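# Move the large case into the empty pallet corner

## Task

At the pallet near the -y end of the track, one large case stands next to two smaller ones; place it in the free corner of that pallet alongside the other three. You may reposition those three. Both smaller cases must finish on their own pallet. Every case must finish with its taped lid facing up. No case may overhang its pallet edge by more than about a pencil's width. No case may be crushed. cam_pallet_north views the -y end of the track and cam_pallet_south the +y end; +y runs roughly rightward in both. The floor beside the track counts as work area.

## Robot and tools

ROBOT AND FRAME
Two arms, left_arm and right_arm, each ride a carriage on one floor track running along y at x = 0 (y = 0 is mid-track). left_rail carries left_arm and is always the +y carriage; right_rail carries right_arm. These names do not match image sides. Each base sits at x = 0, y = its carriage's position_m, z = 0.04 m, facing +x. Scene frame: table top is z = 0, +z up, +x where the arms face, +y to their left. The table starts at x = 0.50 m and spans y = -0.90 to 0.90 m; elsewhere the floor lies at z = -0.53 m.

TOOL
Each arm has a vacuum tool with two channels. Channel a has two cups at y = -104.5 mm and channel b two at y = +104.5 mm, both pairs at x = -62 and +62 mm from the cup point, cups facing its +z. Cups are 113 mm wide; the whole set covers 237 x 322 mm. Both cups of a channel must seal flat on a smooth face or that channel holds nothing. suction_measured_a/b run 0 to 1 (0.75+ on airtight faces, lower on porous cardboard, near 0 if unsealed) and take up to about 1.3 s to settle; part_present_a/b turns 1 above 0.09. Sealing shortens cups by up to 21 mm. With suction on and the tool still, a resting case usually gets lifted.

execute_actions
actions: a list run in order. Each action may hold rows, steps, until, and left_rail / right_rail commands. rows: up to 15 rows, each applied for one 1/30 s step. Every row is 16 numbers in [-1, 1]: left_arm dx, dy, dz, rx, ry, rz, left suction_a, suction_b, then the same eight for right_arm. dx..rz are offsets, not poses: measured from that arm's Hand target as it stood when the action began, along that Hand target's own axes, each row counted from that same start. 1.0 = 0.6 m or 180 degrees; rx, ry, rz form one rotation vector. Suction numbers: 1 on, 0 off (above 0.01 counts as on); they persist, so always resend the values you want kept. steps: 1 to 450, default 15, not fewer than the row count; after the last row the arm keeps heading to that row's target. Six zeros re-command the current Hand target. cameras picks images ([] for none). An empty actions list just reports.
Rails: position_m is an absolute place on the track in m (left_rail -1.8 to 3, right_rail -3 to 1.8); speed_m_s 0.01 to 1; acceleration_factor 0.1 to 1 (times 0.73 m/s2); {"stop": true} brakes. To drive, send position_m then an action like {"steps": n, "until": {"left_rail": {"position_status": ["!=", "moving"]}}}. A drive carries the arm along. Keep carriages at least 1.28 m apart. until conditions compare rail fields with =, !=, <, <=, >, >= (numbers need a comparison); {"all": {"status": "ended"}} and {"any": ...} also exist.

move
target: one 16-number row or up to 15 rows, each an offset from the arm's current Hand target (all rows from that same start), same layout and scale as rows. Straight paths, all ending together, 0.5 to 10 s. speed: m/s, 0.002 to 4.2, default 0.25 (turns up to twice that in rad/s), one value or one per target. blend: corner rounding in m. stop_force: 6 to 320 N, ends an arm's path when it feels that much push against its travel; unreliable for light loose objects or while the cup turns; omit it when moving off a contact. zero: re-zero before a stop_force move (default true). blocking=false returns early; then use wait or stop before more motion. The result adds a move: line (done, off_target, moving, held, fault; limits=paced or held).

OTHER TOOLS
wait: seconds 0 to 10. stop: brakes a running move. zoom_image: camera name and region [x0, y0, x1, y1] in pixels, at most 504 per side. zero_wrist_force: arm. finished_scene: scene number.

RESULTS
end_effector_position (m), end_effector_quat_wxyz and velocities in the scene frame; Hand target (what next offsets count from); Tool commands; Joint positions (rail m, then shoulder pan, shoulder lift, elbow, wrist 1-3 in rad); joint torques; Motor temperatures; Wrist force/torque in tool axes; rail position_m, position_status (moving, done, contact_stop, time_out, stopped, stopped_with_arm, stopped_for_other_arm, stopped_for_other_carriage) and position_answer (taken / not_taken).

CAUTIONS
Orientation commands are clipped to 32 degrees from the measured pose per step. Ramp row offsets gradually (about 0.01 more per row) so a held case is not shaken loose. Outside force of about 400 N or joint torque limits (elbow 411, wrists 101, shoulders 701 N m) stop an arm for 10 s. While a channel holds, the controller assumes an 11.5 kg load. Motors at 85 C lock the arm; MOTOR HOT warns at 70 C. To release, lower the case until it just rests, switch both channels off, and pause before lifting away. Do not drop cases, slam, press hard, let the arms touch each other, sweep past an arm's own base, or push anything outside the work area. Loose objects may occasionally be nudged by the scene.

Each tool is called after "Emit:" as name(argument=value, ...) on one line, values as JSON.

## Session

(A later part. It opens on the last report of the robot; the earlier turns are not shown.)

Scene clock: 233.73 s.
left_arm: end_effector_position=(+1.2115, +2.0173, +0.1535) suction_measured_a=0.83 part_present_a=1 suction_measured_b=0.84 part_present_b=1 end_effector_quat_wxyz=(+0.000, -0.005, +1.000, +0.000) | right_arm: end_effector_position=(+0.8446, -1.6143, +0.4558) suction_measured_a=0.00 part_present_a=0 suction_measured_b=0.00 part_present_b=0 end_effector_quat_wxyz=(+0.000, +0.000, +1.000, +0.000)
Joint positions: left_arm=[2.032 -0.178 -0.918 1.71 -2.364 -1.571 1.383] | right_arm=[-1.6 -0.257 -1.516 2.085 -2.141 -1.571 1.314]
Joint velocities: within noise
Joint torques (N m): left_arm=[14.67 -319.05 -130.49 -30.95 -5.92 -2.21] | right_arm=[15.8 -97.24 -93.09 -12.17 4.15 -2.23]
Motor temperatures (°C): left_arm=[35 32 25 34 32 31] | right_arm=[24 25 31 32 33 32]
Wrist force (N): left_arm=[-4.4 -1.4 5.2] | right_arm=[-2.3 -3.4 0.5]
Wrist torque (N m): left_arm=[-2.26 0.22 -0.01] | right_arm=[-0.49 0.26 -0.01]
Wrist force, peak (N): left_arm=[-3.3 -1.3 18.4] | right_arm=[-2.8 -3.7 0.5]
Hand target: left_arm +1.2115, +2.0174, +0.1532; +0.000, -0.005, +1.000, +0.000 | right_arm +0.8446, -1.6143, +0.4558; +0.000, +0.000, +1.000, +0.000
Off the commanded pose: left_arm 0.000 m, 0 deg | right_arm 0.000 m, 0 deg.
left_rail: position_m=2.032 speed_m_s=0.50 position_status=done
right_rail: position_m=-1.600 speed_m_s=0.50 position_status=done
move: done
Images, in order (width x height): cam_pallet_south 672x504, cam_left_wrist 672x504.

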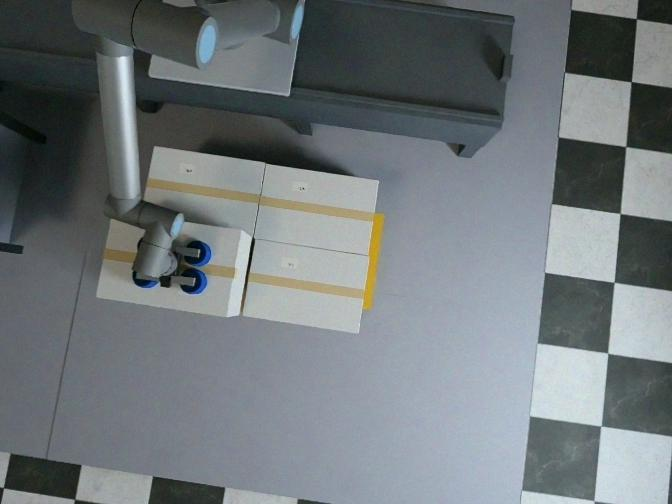

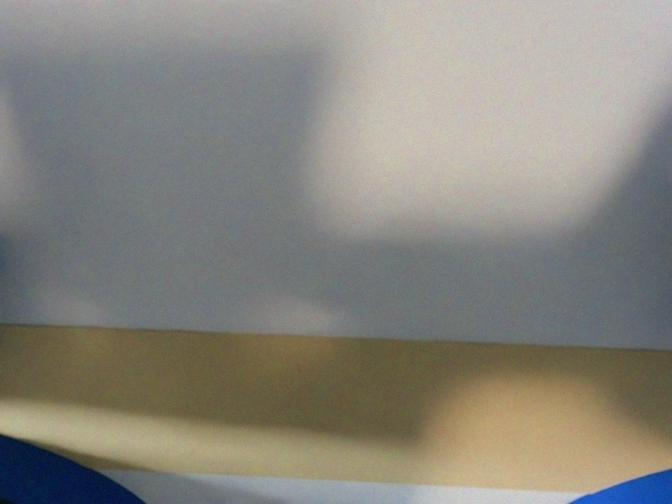

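Emit:
move(target=[0,0,0.43,0,0,0,1,1,0,0,0,0,0,0,0,0], speed=0.03, stop_force=30, cameras=["cam_pallet_south"])

Emit:
zoom_image(camera="cam_pallet_south", region=[110, 200, 270, 330])

Scene clock: 243.63 s.
left_arm: end_effector_position=(+1.2117, +2.0173, -0.1048) suction_measured_a=0.83 part_present_a=1 suction_measured_b=0.84 part_present_b=1 end_effector_quat_wxyz=(+0.000, -0.005, +1.000, +0.000) | right_arm: end_effector_position=(+0.8446, -1.6143, +0.4558) suction_measured_a=0.00 part_present_a=0 suction_measured_b=0.00 part_present_b=0 end_effector_quat_wxyz=(+0.000, +0.000, +1.000, +0.000)
Joint positions: left_arm=[2.032 -0.178 -0.676 1.725 -2.621 -1.571 1.383] | right_arm=[-1.6 -0.257 -1.516 2.085 -2.141 -1.571 1.314]
Joint velocities: within noise
Joint torques (N m): left_arm=[-8.08 -344.4 -116.12 -30.15 -0.81 -3.2] | right_arm=[16.1 -96.81 -94.68 -11.58 4.62 -2.12]
Motor temperatures (°C): left_arm=[35 32 25 34 32 31] | right_arm=[24 25 31 32 33 32]
Wrist force (N): left_arm=[-4.2 -1.3 4.8] | right_arm=[-2.8 -3.4 0.7]
Wrist torque (N m): left_arm=[-2.22 0.14 0.03] | right_arm=[-0.49 0.31 -0.01]
Wrist force, peak (N): left_arm=[-4.1 -1.1 7.6] | right_arm=[-2.8 -3.7 0.5]
Hand target: left_arm +1.2116, +2.0173, -0.1048; +0.000, -0.005, +1.000, +0.000 | right_arm +0.8446, -1.6143, +0.4558; +0.000, +0.000, +1.000, +0.000
Off the commanded pose: left_arm 0.000 m, 0 deg | right_arm 0.000 m, 0 deg.
left_rail: position_m=2.032 speed_m_s=0.50 position_status=done
right_rail: position_m=-1.600 speed_m_s=0.50 position_status=done
move: done
Images, in order (width x height): cam_pallet_south 672x504.

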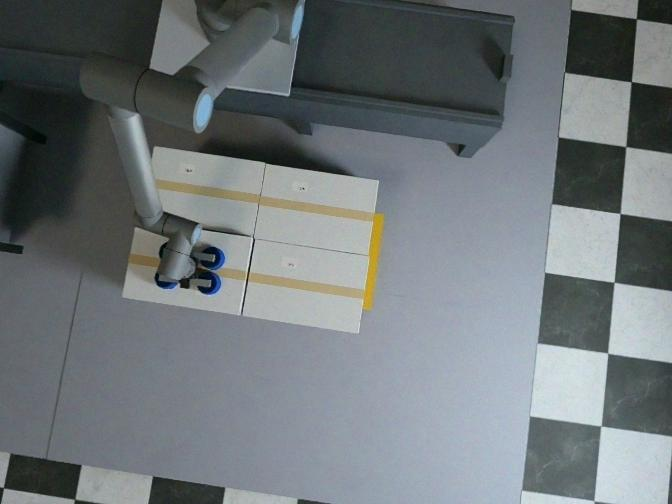

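Scaled by 3.150.

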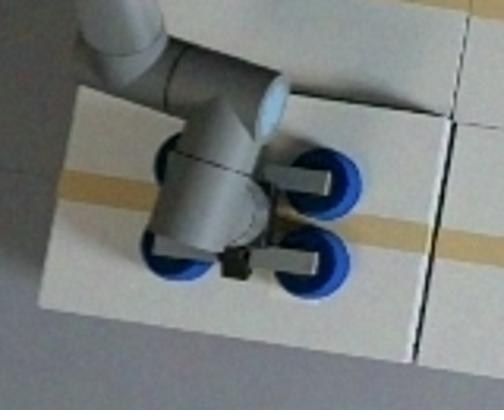

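Emit:
move(target=[0,0,0.1,0,0,0,1,1,0,0,0,0,0,0,0,0], speed=0.015, stop_force=22, cameras=[])

Emit:
move(target=[0,0,0.0083,0,0,0,1,1,0,0,0,0,0,0,0,0], speed=0.01, cameras=["cam_pallet_south"])

Emit:
zoom_image(camera="cam_pallet_south", region=[110, 200, 270, 330])

Scene clock: 247.13 s.
left_arm: end_effector_position=(+1.2117, +2.0173, -0.1348) suction_measured_a=0.83 part_present_a=1 suction_measured_b=0.84 part_present_b=1 end_effector_quat_wxyz=(+0.000, -0.005, +1.000, +0.000) | right_arm: end_effector_position=(+0.8446, -1.6143, +0.4558) suction_measured_a=0.00 part_present_a=0 suction_measured_b=0.00 part_present_b=0 end_effector_quat_wxyz=(+0.000, +0.000, +1.000, +0.000)
Joint positions: left_arm=[2.032 -0.178 -0.645 1.72 -2.647 -1.571 1.383] | right_arm=[-1.6 -0.257 -1.516 2.085 -2.141 -1.571 1.314]
Joint velocities: within noise
Joint torques (N m): left_arm=[-10.79 -358.19 -82.92 -15.24 -1.1 -2.74] | right_arm=[10.63 -93.66 -95.12 -11.63 4.02 -2.57]
Motor temperatures (°C): left_arm=[35 32 25 34 32 31] | right_arm=[24 25 31 32 33 32]
Wrist force (N): left_arm=[-2.8 -1.5 -14.1] | right_arm=[-2.1 -3.3 0.5]
Wrist torque (N m): left_arm=[3.17 -2.70 0.57] | right_arm=[-0.47 0.23 -0.01]
Wrist force, peak (N): left_arm=[5.2 7.6 -23.0] | right_arm=[-2.8 -3.7 0.4]
Hand target: left_arm +1.2117, +2.0173, -0.1348; +0.000, -0.005, +1.000, +0.000 (not the last commanded pose) | right_arm +0.8446, -1.6143, +0.4558; +0.000, +0.000, +1.000, +0.000
Off the commanded pose: left_arm 0.030 m, 0 deg | right_arm 0.000 m, 0 deg.
left_rail: position_m=2.032 speed_m_s=0.50 position_status=done
right_rail: position_m=-1.600 speed_m_s=0.50 position_status=done
move: contact (left_arm)
No camera images: "cameras" was empty.

Scene clock: 247.87 s.
left_arm: end_effector_position=(+1.2118, +2.0173, -0.1393) suction_measured_a=0.83 part_present_a=1 suction_measured_b=0.84 part_present_b=1 end_effector_quat_wxyz=(+0.000, -0.005, +1.000, +0.000) | right_arm: end_effector_position=(+0.8446, -1.6143, +0.4558) suction_measured_a=0.00 part_present_a=0 suction_measured_b=0.00 part_present_b=0 end_effector_quat_wxyz=(+0.000, +0.000, +1.000, +0.000)
Joint positions: left_arm=[2.032 -0.178 -0.64 1.719 -2.651 -1.571 1.383] | right_arm=[-1.6 -0.257 -1.516 2.085 -2.141 -1.571 1.314]
Joint velocities: within noise
Joint torques (N m): left_arm=[-7.9 -262.94 -100.77 -19.42 2.65 -2.56] | right_arm=[16.53 -91.43 -94.03 -11.51 4.4 -1.96]
Motor temperatures (°C): left_arm=[35 32 25 34 32 31] | right_arm=[24 25 31 32 33 32]
Wrist force (N): left_arm=[22.8 13.9 -68.2] | right_arm=[-2.6 -3.4 0.7]
Wrist torque (N m): left_arm=[12.40 -6.80 3.44] | right_arm=[-0.49 0.28 0.00]
Wrist force, peak (N): left_arm=[30.0 23.5 -67.9] | right_arm=[-2.7 -3.6 0.4]
Hand target: left_arm +1.2117, +2.0173, -0.1398; +0.000, -0.005, +1.000, +0.000 | right_arm +0.8446, -1.6143, +0.4558; +0.000, +0.000, +1.000, +0.000
Off the commanded pose: left_arm 0.000 m, 0 deg | right_arm 0.000 m, 0 deg.
left_rail: position_m=2.032 speed_m_s=0.50 position_status=done
right_rail: position_m=-1.600 speed_m_s=0.50 position_status=done
move: done
Images, in order (width x height): cam_pallet_south 672x504.

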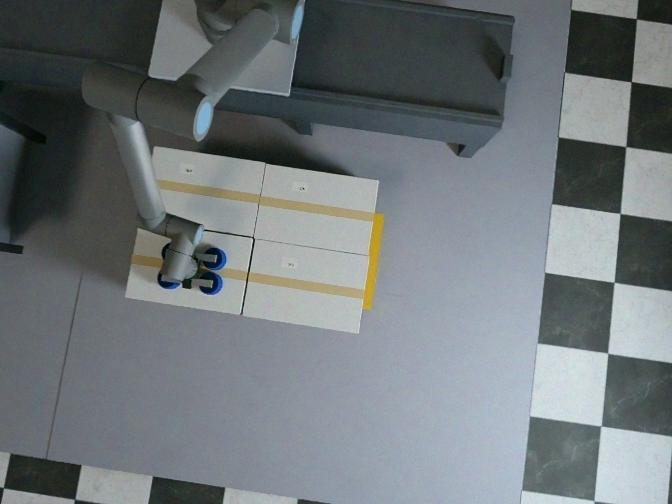

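Scaled by 3.150.

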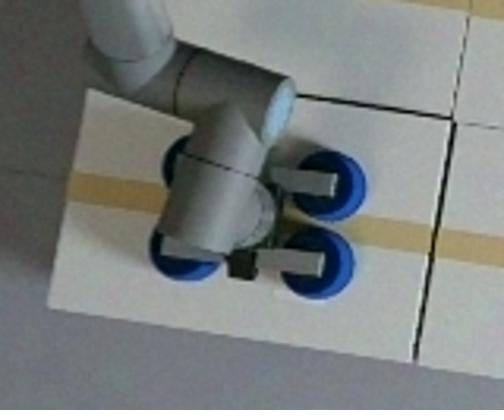

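Emit:
execute_actions(actions=[{"rows":[[0,0,0,0,0,0,0,0,0,0,0,0,0,0,0,0]],"steps":60}], cameras=[])

Emit:
move(target=[[0,0,-0.05,0,0,0,0,0,0,0,0,0,0,0,0,0],[0,0,-0.6,0,0,0,0,0,0,0,0,0,0,0,0,0],[-0.48,0,-0.966,0,0,0,0,0,0,0,0,0,0,0,0,0]], speed=[0.03,0.2,0.2], blend=[0.01,0.05,0], cameras=["cam_pallet_south"])

Emit:
execute_actions(actions=[{"left_rail":{"position_m":1.7},"steps":450,"until":{"all":{"status":"ended"}}}], cameras=["cam_left_wrist"])

Emit:
zoom_image(camera="cam_left_wrist", region=[250, 40, 410, 180])

Emit:
execute_actions(actions=[{"left_rail":{"position_m":2.2},"steps":450,"until":{"all":{"status":"ended"}}}], cameras=["cam_left_wrist"])

Emit:
zoom_image(camera="cam_left_wrist", region=[230, 40, 390, 180])

Emit:
execute_actions(actions=[{"left_rail":{"position_m":3.0},"steps":450,"until":{"all":{"status":"ended"}}}], cameras=["cam_left_wrist"])

Emit:
zoom_image(camera="cam_left_wrist", region=[350, 40, 610, 240])

Scene clock: 250.40 s.
left_arm: end_effector_position=(+1.2117, +2.0173, -0.1398) suction_measured_a=0.00 part_present_a=0 suction_measured_b=0.00 part_present_b=0 end_effector_quat_wxyz=(+0.000, -0.005, +1.000, +0.000) | right_arm: end_effector_position=(+0.8446, -1.6143, +0.4558) suction_measured_a=0.00 part_present_a=0 suction_measured_b=0.00 part_present_b=0 end_effector_quat_wxyz=(+0.000, +0.000, +1.000, +0.000)
Joint positions: left_arm=[2.032 -0.178 -0.64 1.719 -2.651 -1.571 1.383] | right_arm=[-1.6 -0.257 -1.516 2.085 -2.141 -1.571 1.314]
Joint velocities: within noise
Joint torques (N m): left_arm=[-13.07 -210.39 -48.9 -10.16 2.56 -3] | right_arm=[14.49 -94.02 -93.93 -11.6 4.17 -2.58]
Motor temperatures (°C): left_arm=[35 32 25 34 32 31] | right_arm=[24 25 31 32 33 32]
Wrist force (N): left_arm=[17.5 -6.9 -40.8] | right_arm=[-2.8 -3.4 0.5]
Wrist torque (N m): left_arm=[-0.38 -0.14 0.44] | right_arm=[-0.48 0.32 0.00]
Wrist force, peak (N): left_arm=[23.2 14.2 -70.2] | right_arm=[-2.6 -3.7 0.5]
Hand target: left_arm +1.2117, +2.0173, -0.1398; +0.000, -0.005, +1.000, +0.000 | right_arm +0.8446, -1.6143, +0.4558; +0.000, +0.000, +1.000, +0.000
Off the commanded pose: left_arm 0.000 m, 0 deg | right_arm 0.000 m, 0 deg.
left_rail: position_m=2.032 speed_m_s=0.50 position_status=done
right_rail: position_m=-1.600 speed_m_s=0.50 position_status=done
No camera images: "cameras" was empty.

Scene clock: 255.63 s.
left_arm: end_effector_position=(+1.4992, +2.0201, +0.4399) suction_measured_a=0.00 part_present_a=0 suction_measured_b=0.00 part_present_b=0 end_effector_quat_wxyz=(+0.000, -0.005, +1.000, +0.000) | right_arm: end_effector_position=(+0.8446, -1.6143, +0.4558) suction_measured_a=0.00 part_present_a=0 suction_measured_b=0.00 part_present_b=0 end_effector_quat_wxyz=(+0.000, +0.000, +1.000, +0.000)
Joint positions: left_arm=[2.032 -0.142 -0.778 0.99 -1.784 -1.571 1.419] | right_arm=[-1.6 -0.257 -1.516 2.085 -2.141 -1.571 1.314]
Joint velocities: within noise
Joint torques (N m): left_arm=[34.89 -243.43 -109.18 -3.74 -5.33 2.17] | right_arm=[17.08 -95.95 -93.66 -11.95 4.64 -2.63]
Motor temperatures (°C): left_arm=[35 32 25 34 32 31] | right_arm=[24 25 31 32 33 32]
Wrist force (N): left_arm=[-3.4 -2.3 2.3] | right_arm=[-2.5 -3.3 0.5]
Wrist torque (N m): left_arm=[-0.35 0.51 0.06] | right_arm=[-0.47 0.27 -0.01]
Wrist force, peak (N): left_arm=[18.3 -6.2 -42.5] | right_arm=[-2.6 -3.9 0.6]
Hand target: left_arm +1.4993, +2.0201, +0.4400; +0.000, -0.005, +1.000, +0.000 | right_arm +0.8446, -1.6143, +0.4558; +0.000, +0.000, +1.000, +0.000
Off the commanded pose: left_arm 0.000 m, 0 deg | right_arm 0.000 m, 0 deg.
left_rail: position_m=2.032 speed_m_s=0.50 position_status=done
right_rail: position_m=-1.600 speed_m_s=0.50 position_status=done
move: done
Images, in order (width x height): cam_pallet_south 672x504.

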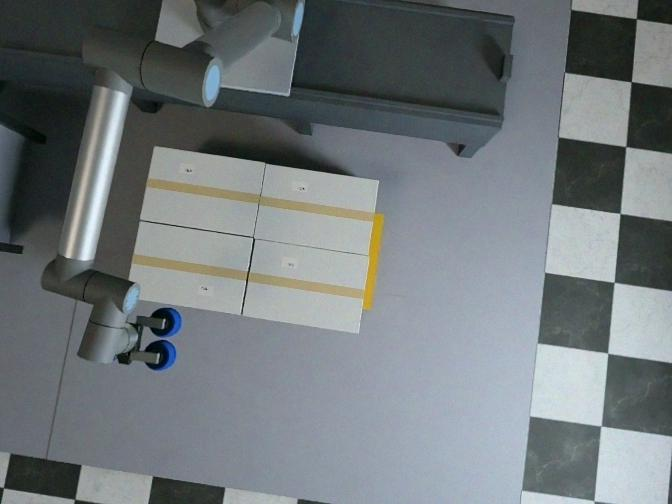

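Scene clock: 258.33 s.
left_arm: end_effector_position=(+1.4993, +1.6885, +0.4400) suction_measured_a=0.00 part_present_a=0 suction_measured_b=0.00 part_present_b=0 end_effector_quat_wxyz=(+0.000, -0.005, +1.000, +0.000) | right_arm: end_effector_position=(+0.8446, -1.6143, +0.4558) suction_measured_a=0.00 part_present_a=0 suction_measured_b=0.00 part_present_b=0 end_effector_quat_wxyz=(+0.000, +0.000, +1.000, +0.000)
Joint positions: left_arm=[1.7 -0.142 -0.778 0.99 -1.783 -1.571 1.419] | right_arm=[-1.6 -0.257 -1.516 2.085 -2.141 -1.571 1.314]
Joint velocities: within noise
Joint torques (N m): left_arm=[-16.64 -248.16 -97 -5.08 -3.86 2.54] | right_arm=[14.43 -92.49 -96.44 -11.1 4.81 -2.19]
Motor temperatures (°C): left_arm=[35 32 25 34 32 31] | right_arm=[24 25 31 32 33 32]
Wrist force (N): left_arm=[-3.7 -1.9 2.1] | right_arm=[-2.4 -3.5 0.5]
Wrist torque (N m): left_arm=[-0.29 0.55 0.07] | right_arm=[-0.51 0.27 -0.01]
Wrist force, peak (N): left_arm=[-4.3 -2.2 2.6] | right_arm=[-2.8 -3.6 0.6]
Hand target: left_arm +1.4993, +1.6885, +0.4400; +0.000, -0.005, +1.000, +0.000 | right_arm +0.8446, -1.6143, +0.4558; +0.000, +0.000, +1.000, +0.000
Tool commands: left_gripper/suction_a=+0.0 left_gripper/suction_b=+0.0 right_gripper/suction_a=+0.0 right_gripper/suction_b=+0.0
Off the commanded pose: left_arm 0.000 m, 0 deg | right_arm 0.000 m, 0 deg.
left_rail: position_m=1.700 speed_m_s=0.50 position_status=done
right_rail: position_m=-1.600 speed_m_s=0.50 position_status=done
Images, in order (width x height): cam_left_wrist 672x504.

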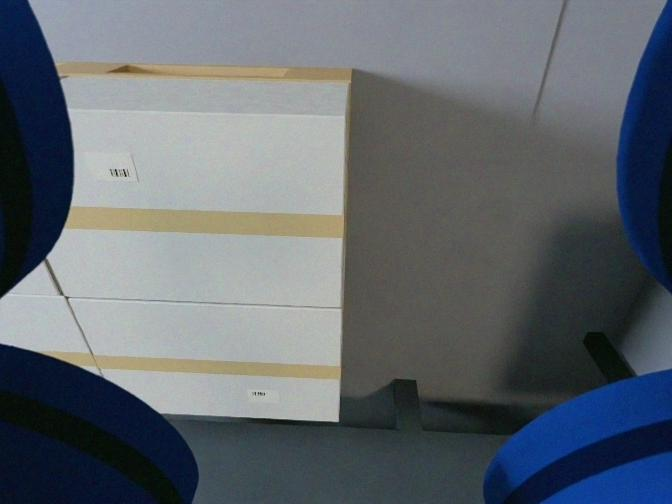

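Scaled by 3.150.

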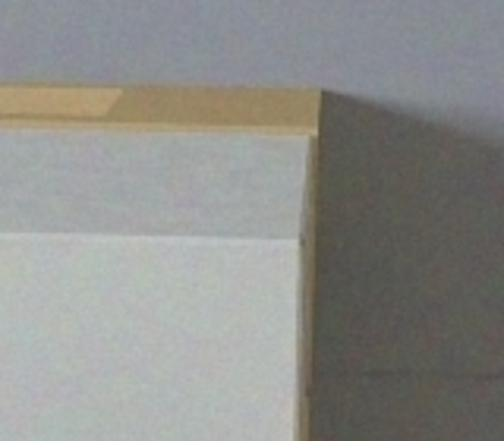

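Scene clock: 261.60 s.
left_arm: end_effector_position=(+1.4993, +2.1885, +0.4400) suction_measured_a=0.00 part_present_a=0 suction_measured_b=0.00 part_present_b=0 end_effector_quat_wxyz=(+0.000, -0.005, +1.000, +0.000) | right_arm: end_effector_position=(+0.8446, -1.6143, +0.4558) suction_measured_a=0.00 part_present_a=0 suction_measured_b=0.00 part_present_b=0 end_effector_quat_wxyz=(+0.000, +0.000, +1.000, +0.000)
Joint positions: left_arm=[2.2 -0.142 -0.778 0.99 -1.783 -1.571 1.419] | right_arm=[-1.6 -0.257 -1.516 2.085 -2.141 -1.571 1.314]
Joint velocities: within noise
Joint torques (N m): left_arm=[-16.11 -253.52 -87.31 -6.87 -0.23 2.18] | right_arm=[10.65 -93.66 -93.6 -11.78 4.16 -1.93]
Motor temperatures (°C): left_arm=[35 32 25 34 32 31] | right_arm=[24 25 31 32 33 32]
Wrist force (N): left_arm=[-3.4 -1.8 2.3] | right_arm=[-2.5 -3.3 0.9]
Wrist torque (N m): left_arm=[-0.29 0.51 0.06] | right_arm=[-0.48 0.27 -0.01]
Wrist force, peak (N): left_arm=[-4.2 -2.3 2.2] | right_arm=[-2.7 -3.8 0.4]
Hand target: left_arm +1.4993, +2.1885, +0.4400; +0.000, -0.005, +1.000, +0.000 | right_arm +0.8446, -1.6143, +0.4558; +0.000, +0.000, +1.000, +0.000
Tool commands: left_gripper/suction_a=+0.0 left_gripper/suction_b=+0.0 right_gripper/suction_a=+0.0 right_gripper/suction_b=+0.0
Off the commanded pose: left_arm 0.000 m, 0 deg | right_arm 0.000 m, 0 deg.
left_rail: position_m=2.200 speed_m_s=0.50 position_status=done
right_rail: position_m=-1.600 speed_m_s=0.50 position_status=done
Images, in order (width x height): cam_left_wrist 672x504.

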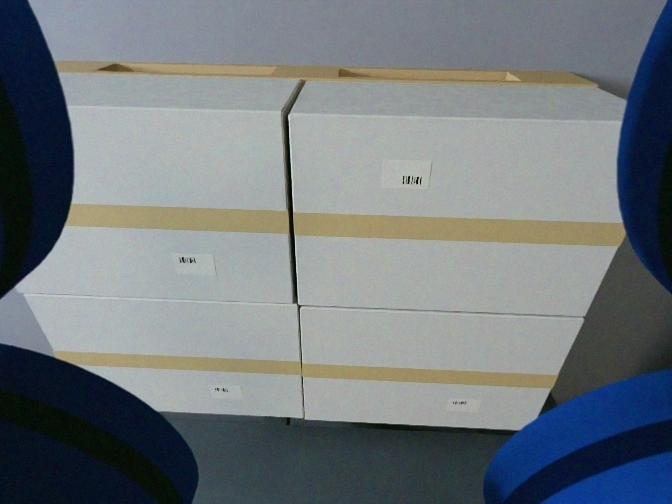

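Scaled by 3.150.

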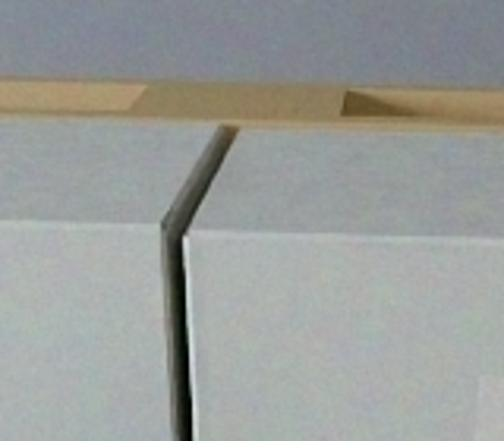

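Scene clock: 265.67 s.
left_arm: end_effector_position=(+1.4993, +2.9885, +0.4400) suction_measured_a=0.00 part_present_a=0 suction_measured_b=0.00 part_present_b=0 end_effector_quat_wxyz=(+0.000, -0.005, +1.000, +0.000) | right_arm: end_effector_position=(+0.8446, -1.6143, +0.4558) suction_measured_a=0.00 part_present_a=0 suction_measured_b=0.00 part_present_b=0 end_effector_quat_wxyz=(+0.000, +0.000, +1.000, +0.000)
Joint positions: left_arm=[3 -0.142 -0.778 0.99 -1.783 -1.571 1.419] | right_arm=[-1.6 -0.257 -1.516 2.085 -2.141 -1.571 1.314]
Joint velocities: within noise
Joint torques (N m): left_arm=[-16.52 -257.13 -89.35 -8.22 0.92 2.07] | right_arm=[13.23 -96.28 -94.02 -11.82 3.91 -2.17]
Motor temperatures (°C): left_arm=[35 32 25 34 32 31] | right_arm=[24 25 31 32 33 32]
Wrist force (N): left_arm=[-3.6 -1.8 2.1] | right_arm=[-2.4 -3.4 0.4]
Wrist torque (N m): left_arm=[-0.29 0.54 0.07] | right_arm=[-0.50 0.27 0.00]
Wrist force, peak (N): left_arm=[-4.1 -2.5 2.1] | right_arm=[-2.9 -3.6 0.6]
Hand target: left_arm +1.4993, +2.9885, +0.4400; +0.000, -0.005, +1.000, +0.000 | right_arm +0.8446, -1.6143, +0.4558; +0.000, +0.000, +1.000, +0.000
Tool commands: left_gripper/suction_a=+0.0 left_gripper/suction_b=+0.0 right_gripper/suction_a=+0.0 right_gripper/suction_b=+0.0
Off the commanded pose: left_arm 0.000 m, 0 deg | right_arm 0.000 m, 0 deg.
left_rail: position_m=3.000 speed_m_s=0.50 position_status=done
right_rail: position_m=-1.600 speed_m_s=0.50 position_status=done
Images, in order (width x height): cam_left_wrist 672x504.

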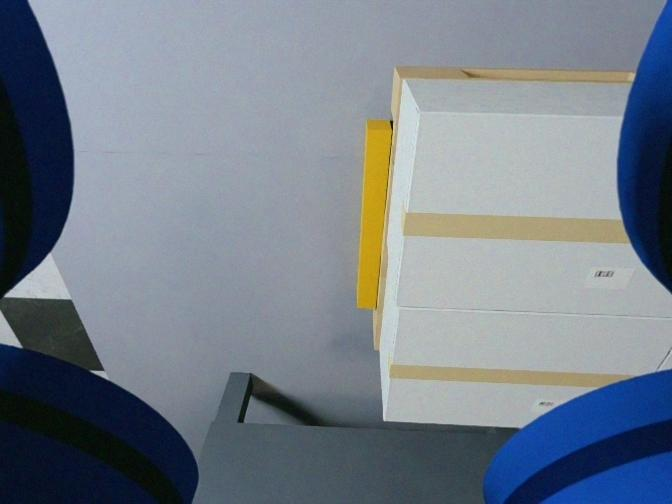

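Scaled by 1.938.

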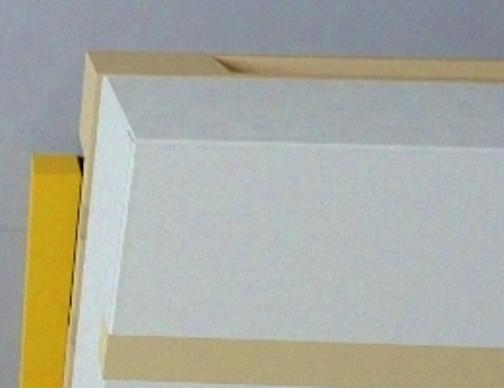

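Emit:
zoom_image(camera="cam_left_wrist", region=[350, 220, 450, 440])

Emit:
execute_actions(actions=[])

Emit:
zoom_image(camera="cam_pallet_north", region=[400, 130, 600, 330])

Scaled by 2.291.

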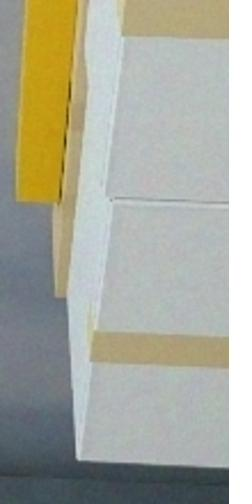

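Scene clock: 265.73 s.
left_arm: end_effector_position=(+1.4993, +2.9885, +0.4400) suction_measured_a=0.00 part_present_a=0 suction_measured_b=0.00 part_present_b=0 end_effector_quat_wxyz=(+0.000, -0.005, +1.000, +0.000) | right_arm: end_effector_position=(+0.8446, -1.6143, +0.4558) suction_measured_a=0.00 part_present_a=0 suction_measured_b=0.00 part_present_b=0 end_effector_quat_wxyz=(+0.000, +0.000, +1.000, +0.000)
Joint positions: left_arm=[3 -0.142 -0.778 0.99 -1.783 -1.571 1.419] | right_arm=[-1.6 -0.257 -1.516 2.085 -2.141 -1.571 1.314]
Joint velocities: within noise
Joint torques (N m): left_arm=[-18.24 -258.84 -90.28 -9.09 0.78 1.67] | right_arm=[14.97 -90.54 -93.39 -12.1 4.35 -2.27]
Motor temperatures (°C): left_arm=[35 32 25 34 32 31] | right_arm=[24 25 31 32 33 32]
Wrist force (N): left_arm=[-4.3 -2.0 2.0] | right_arm=[-2.8 -3.1 0.4]
Wrist torque (N m): left_arm=[-0.31 0.64 0.06] | right_arm=[-0.44 0.32 -0.01]
Wrist force, peak (N): left_arm=[-4.3 -2.0 2.0] | right_arm=[-2.7 -3.4 0.0]
Hand target: left_arm +1.4993, +2.9885, +0.4400; +0.000, -0.005, +1.000, +0.000 | right_arm +0.8446, -1.6143, +0.4558; +0.000, +0.000, +1.000, +0.000
Tool commands: left_gripper/suction_a=+0.0 left_gripper/suction_b=+0.0 right_gripper/suction_a=+0.0 right_gripper/suction_b=+0.0
Off the commanded pose: left_arm 0.000 m, 0 deg | right_arm 0.000 m, 0 deg.
left_rail: position_m=3.000 speed_m_s=0.50 position_status=done
right_rail: position_m=-1.600 speed_m_s=0.50 position_status=done

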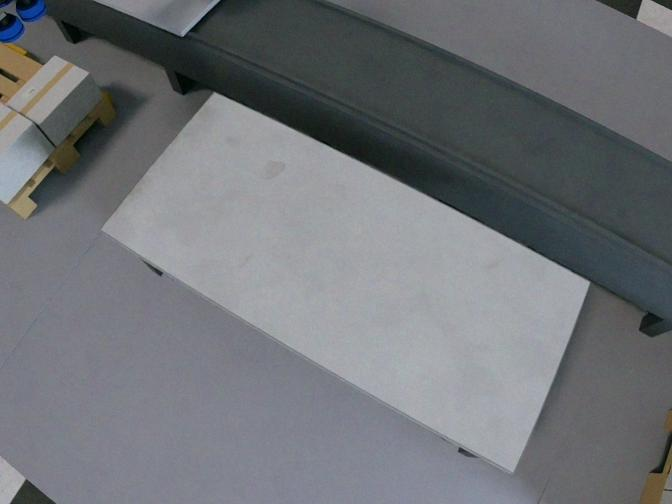

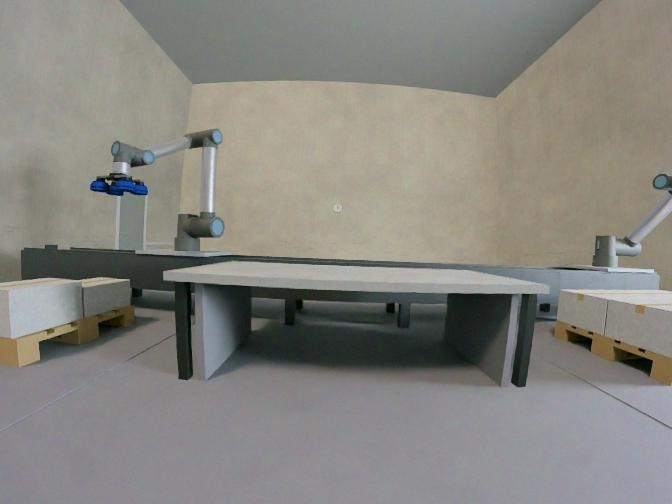

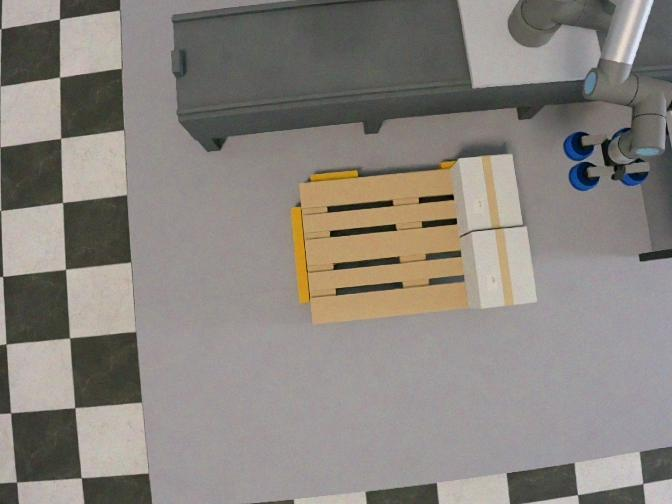

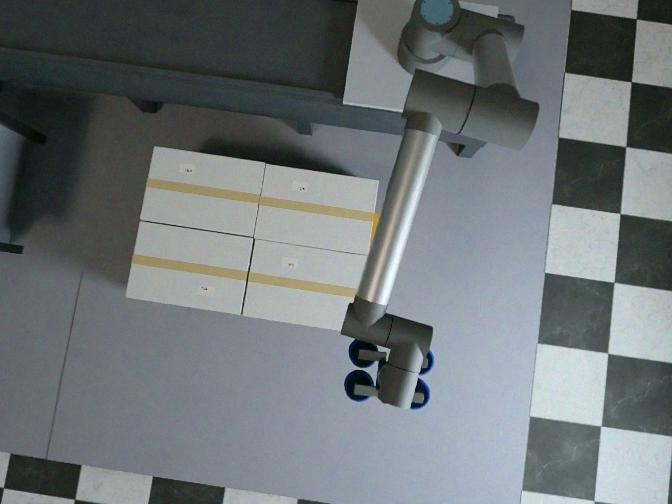

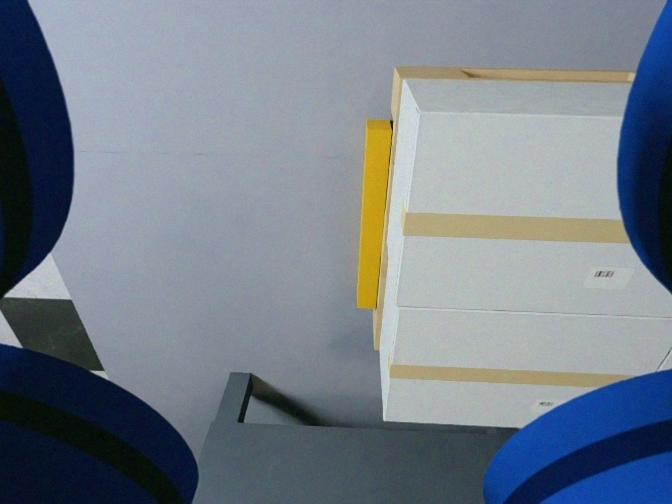

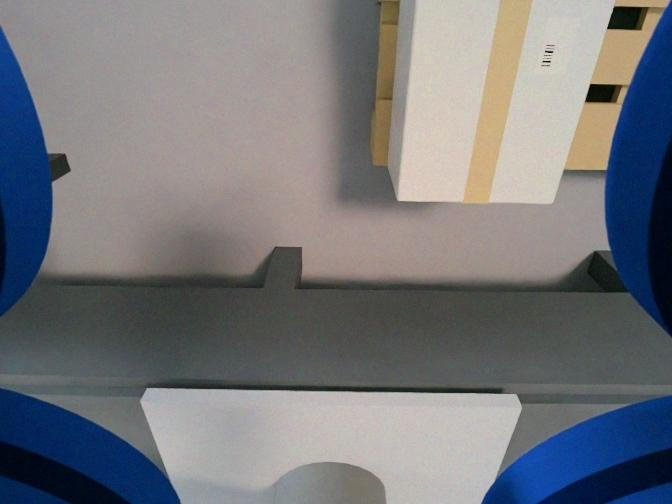

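Scaled by 2.520.

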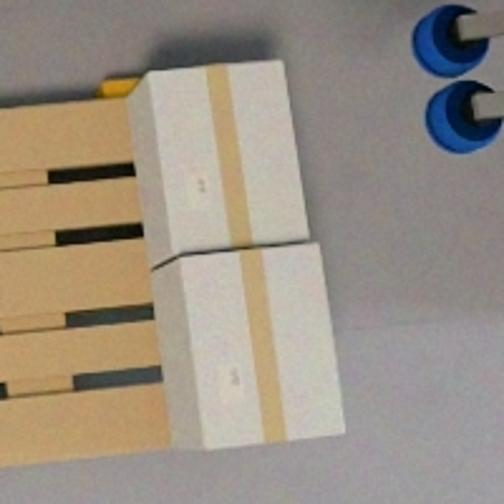

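Emit:
execute_actions(actions=[{"right_rail":{"position_m":-2.0},"steps":450,"until":{"all":{"status":"ended"}}}], cameras=[])

Emit:
move(target=[0,0,0,0,0,0,0,0,-1,0,0.026,0,0,0,0,0], cameras=["cam_right_wrist"])

Emit:
zoom_image(camera="cam_right_wrist", region=[300, 20, 640, 300])

Scene clock: 269.00 s.
left_arm: end_effector_position=(+1.4993, +2.9885, +0.4400) suction_measured_a=0.00 part_present_a=0 suction_measured_b=0.00 part_present_b=0 end_effector_quat_wxyz=(+0.000, -0.005, +1.000, +0.000) | right_arm: end_effector_position=(+0.8446, -2.0143, +0.4558) suction_measured_a=0.00 part_present_a=0 suction_measured_b=0.00 part_present_b=0 end_effector_quat_wxyz=(+0.000, +0.000, +1.000, +0.000)
Joint positions: left_arm=[3 -0.142 -0.778 0.99 -1.783 -1.571 1.419] | right_arm=[-2 -0.257 -1.516 2.085 -2.141 -1.571 1.314]
Joint velocities: within noise
Joint torques (N m): left_arm=[-15.16 -266.61 -90.97 -9.95 0.09 1.63] | right_arm=[12.9 -94.77 -93.1 -10.86 4.4 -1.17]
Motor temperatures (°C): left_arm=[35 32 25 34 32 31] | right_arm=[24 25 31 32 33 32]
Wrist force (N): left_arm=[-3.3 -1.8 1.9] | right_arm=[-2.7 -3.7 0.2]
Wrist torque (N m): left_arm=[-0.29 0.50 0.07] | right_arm=[-0.53 0.30 0.00]
Wrist force, peak (N): left_arm=[-4.0 -2.0 2.5] | right_arm=[-2.5 -4.3 0.6]
Hand target: left_arm +1.4993, +2.9885, +0.4400; +0.000, -0.005, +1.000, +0.000 | right_arm +0.8446, -2.0143, +0.4558; +0.000, +0.000, +1.000, +0.000
Tool commands: left_gripper/suction_a=+0.0 left_gripper/suction_b=+0.0 right_gripper/suction_a=+0.0 right_gripper/suction_b=+0.0
Off the commanded pose: left_arm 0.000 m, 0 deg | right_arm 0.000 m, 0 deg.
left_rail: position_m=3.000 speed_m_s=0.50 position_status=done
right_rail: position_m=-2.000 speed_m_s=0.50 position_status=done
No camera images: "cameras" was empty.

Scene clock: 272.23 s.
left_arm: end_effector_position=(+1.4993, +2.9885, +0.4400) suction_measured_a=0.00 part_present_a=0 suction_measured_b=0.00 part_present_b=0 end_effector_quat_wxyz=(+0.000, -0.005, +1.000, +0.000) | right_arm: end_effector_position=(+1.4445, -2.0143, +0.4404) suction_measured_a=0.00 part_present_a=0 suction_measured_b=0.00 part_present_b=0 end_effector_quat_wxyz=(+0.000, +0.000, +1.000, +0.000)
Joint positions: left_arm=[3 -0.142 -0.778 0.99 -1.783 -1.571 1.419] | right_arm=[-2 -0.15 -0.85 1.121 -1.842 -1.571 1.421]
Joint velocities: within noise
Joint torques (N m): left_arm=[-15.01 -262.53 -90.35 -11.95 0.74 1.46] | right_arm=[31.77 -224.51 -112.2 -7.66 -5.18 5.97]
Motor temperatures (°C): left_arm=[35 32 25 34 32 31] | right_arm=[24 25 31 32 33 32]
Wrist force (N): left_arm=[-3.8 -1.7 2.1] | right_arm=[-2.6 -2.5 1.3]
Wrist torque (N m): left_arm=[-0.28 0.56 0.06] | right_arm=[-0.24 0.19 0.11]
Wrist force, peak (N): left_arm=[-4.0 -2.1 2.3] | right_arm=[-5.1 -2.2 1.1]
Hand target: left_arm +1.4993, +2.9885, +0.4400; +0.000, -0.005, +1.000, +0.000 | right_arm +1.4446, -2.0143, +0.4404; +0.000, +0.000, +1.000, +0.000
Off the commanded pose: left_arm 0.000 m, 0 deg | right_arm 0.000 m, 0 deg.
left_rail: position_m=3.000 speed_m_s=0.50 position_status=done
right_rail: position_m=-2.000 speed_m_s=0.50 position_status=done
move: done
Images, in order (width x height): cam_right_wrist 672x504.

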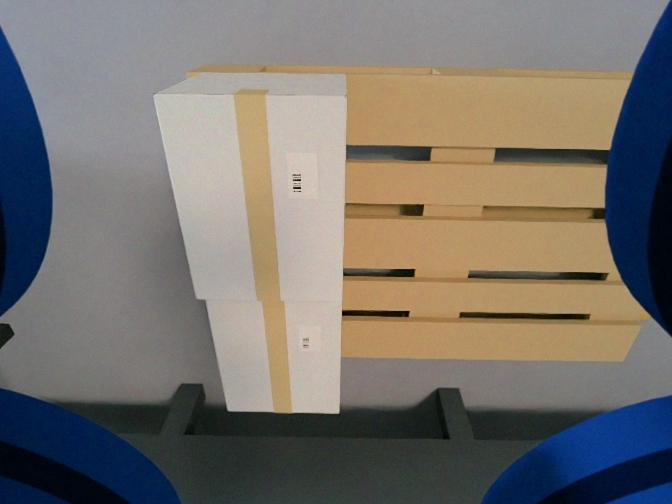

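Scaled by 1.482.

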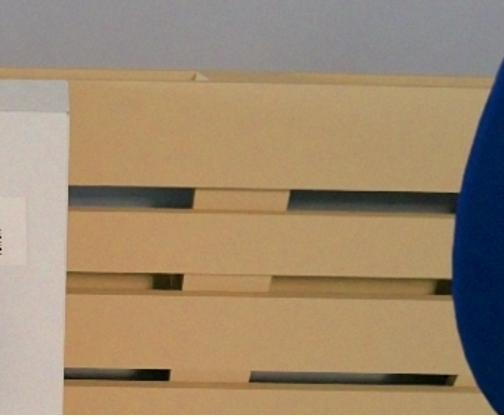

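Emit:
finished_scene(scene=2)

The scene is finished: the task was done.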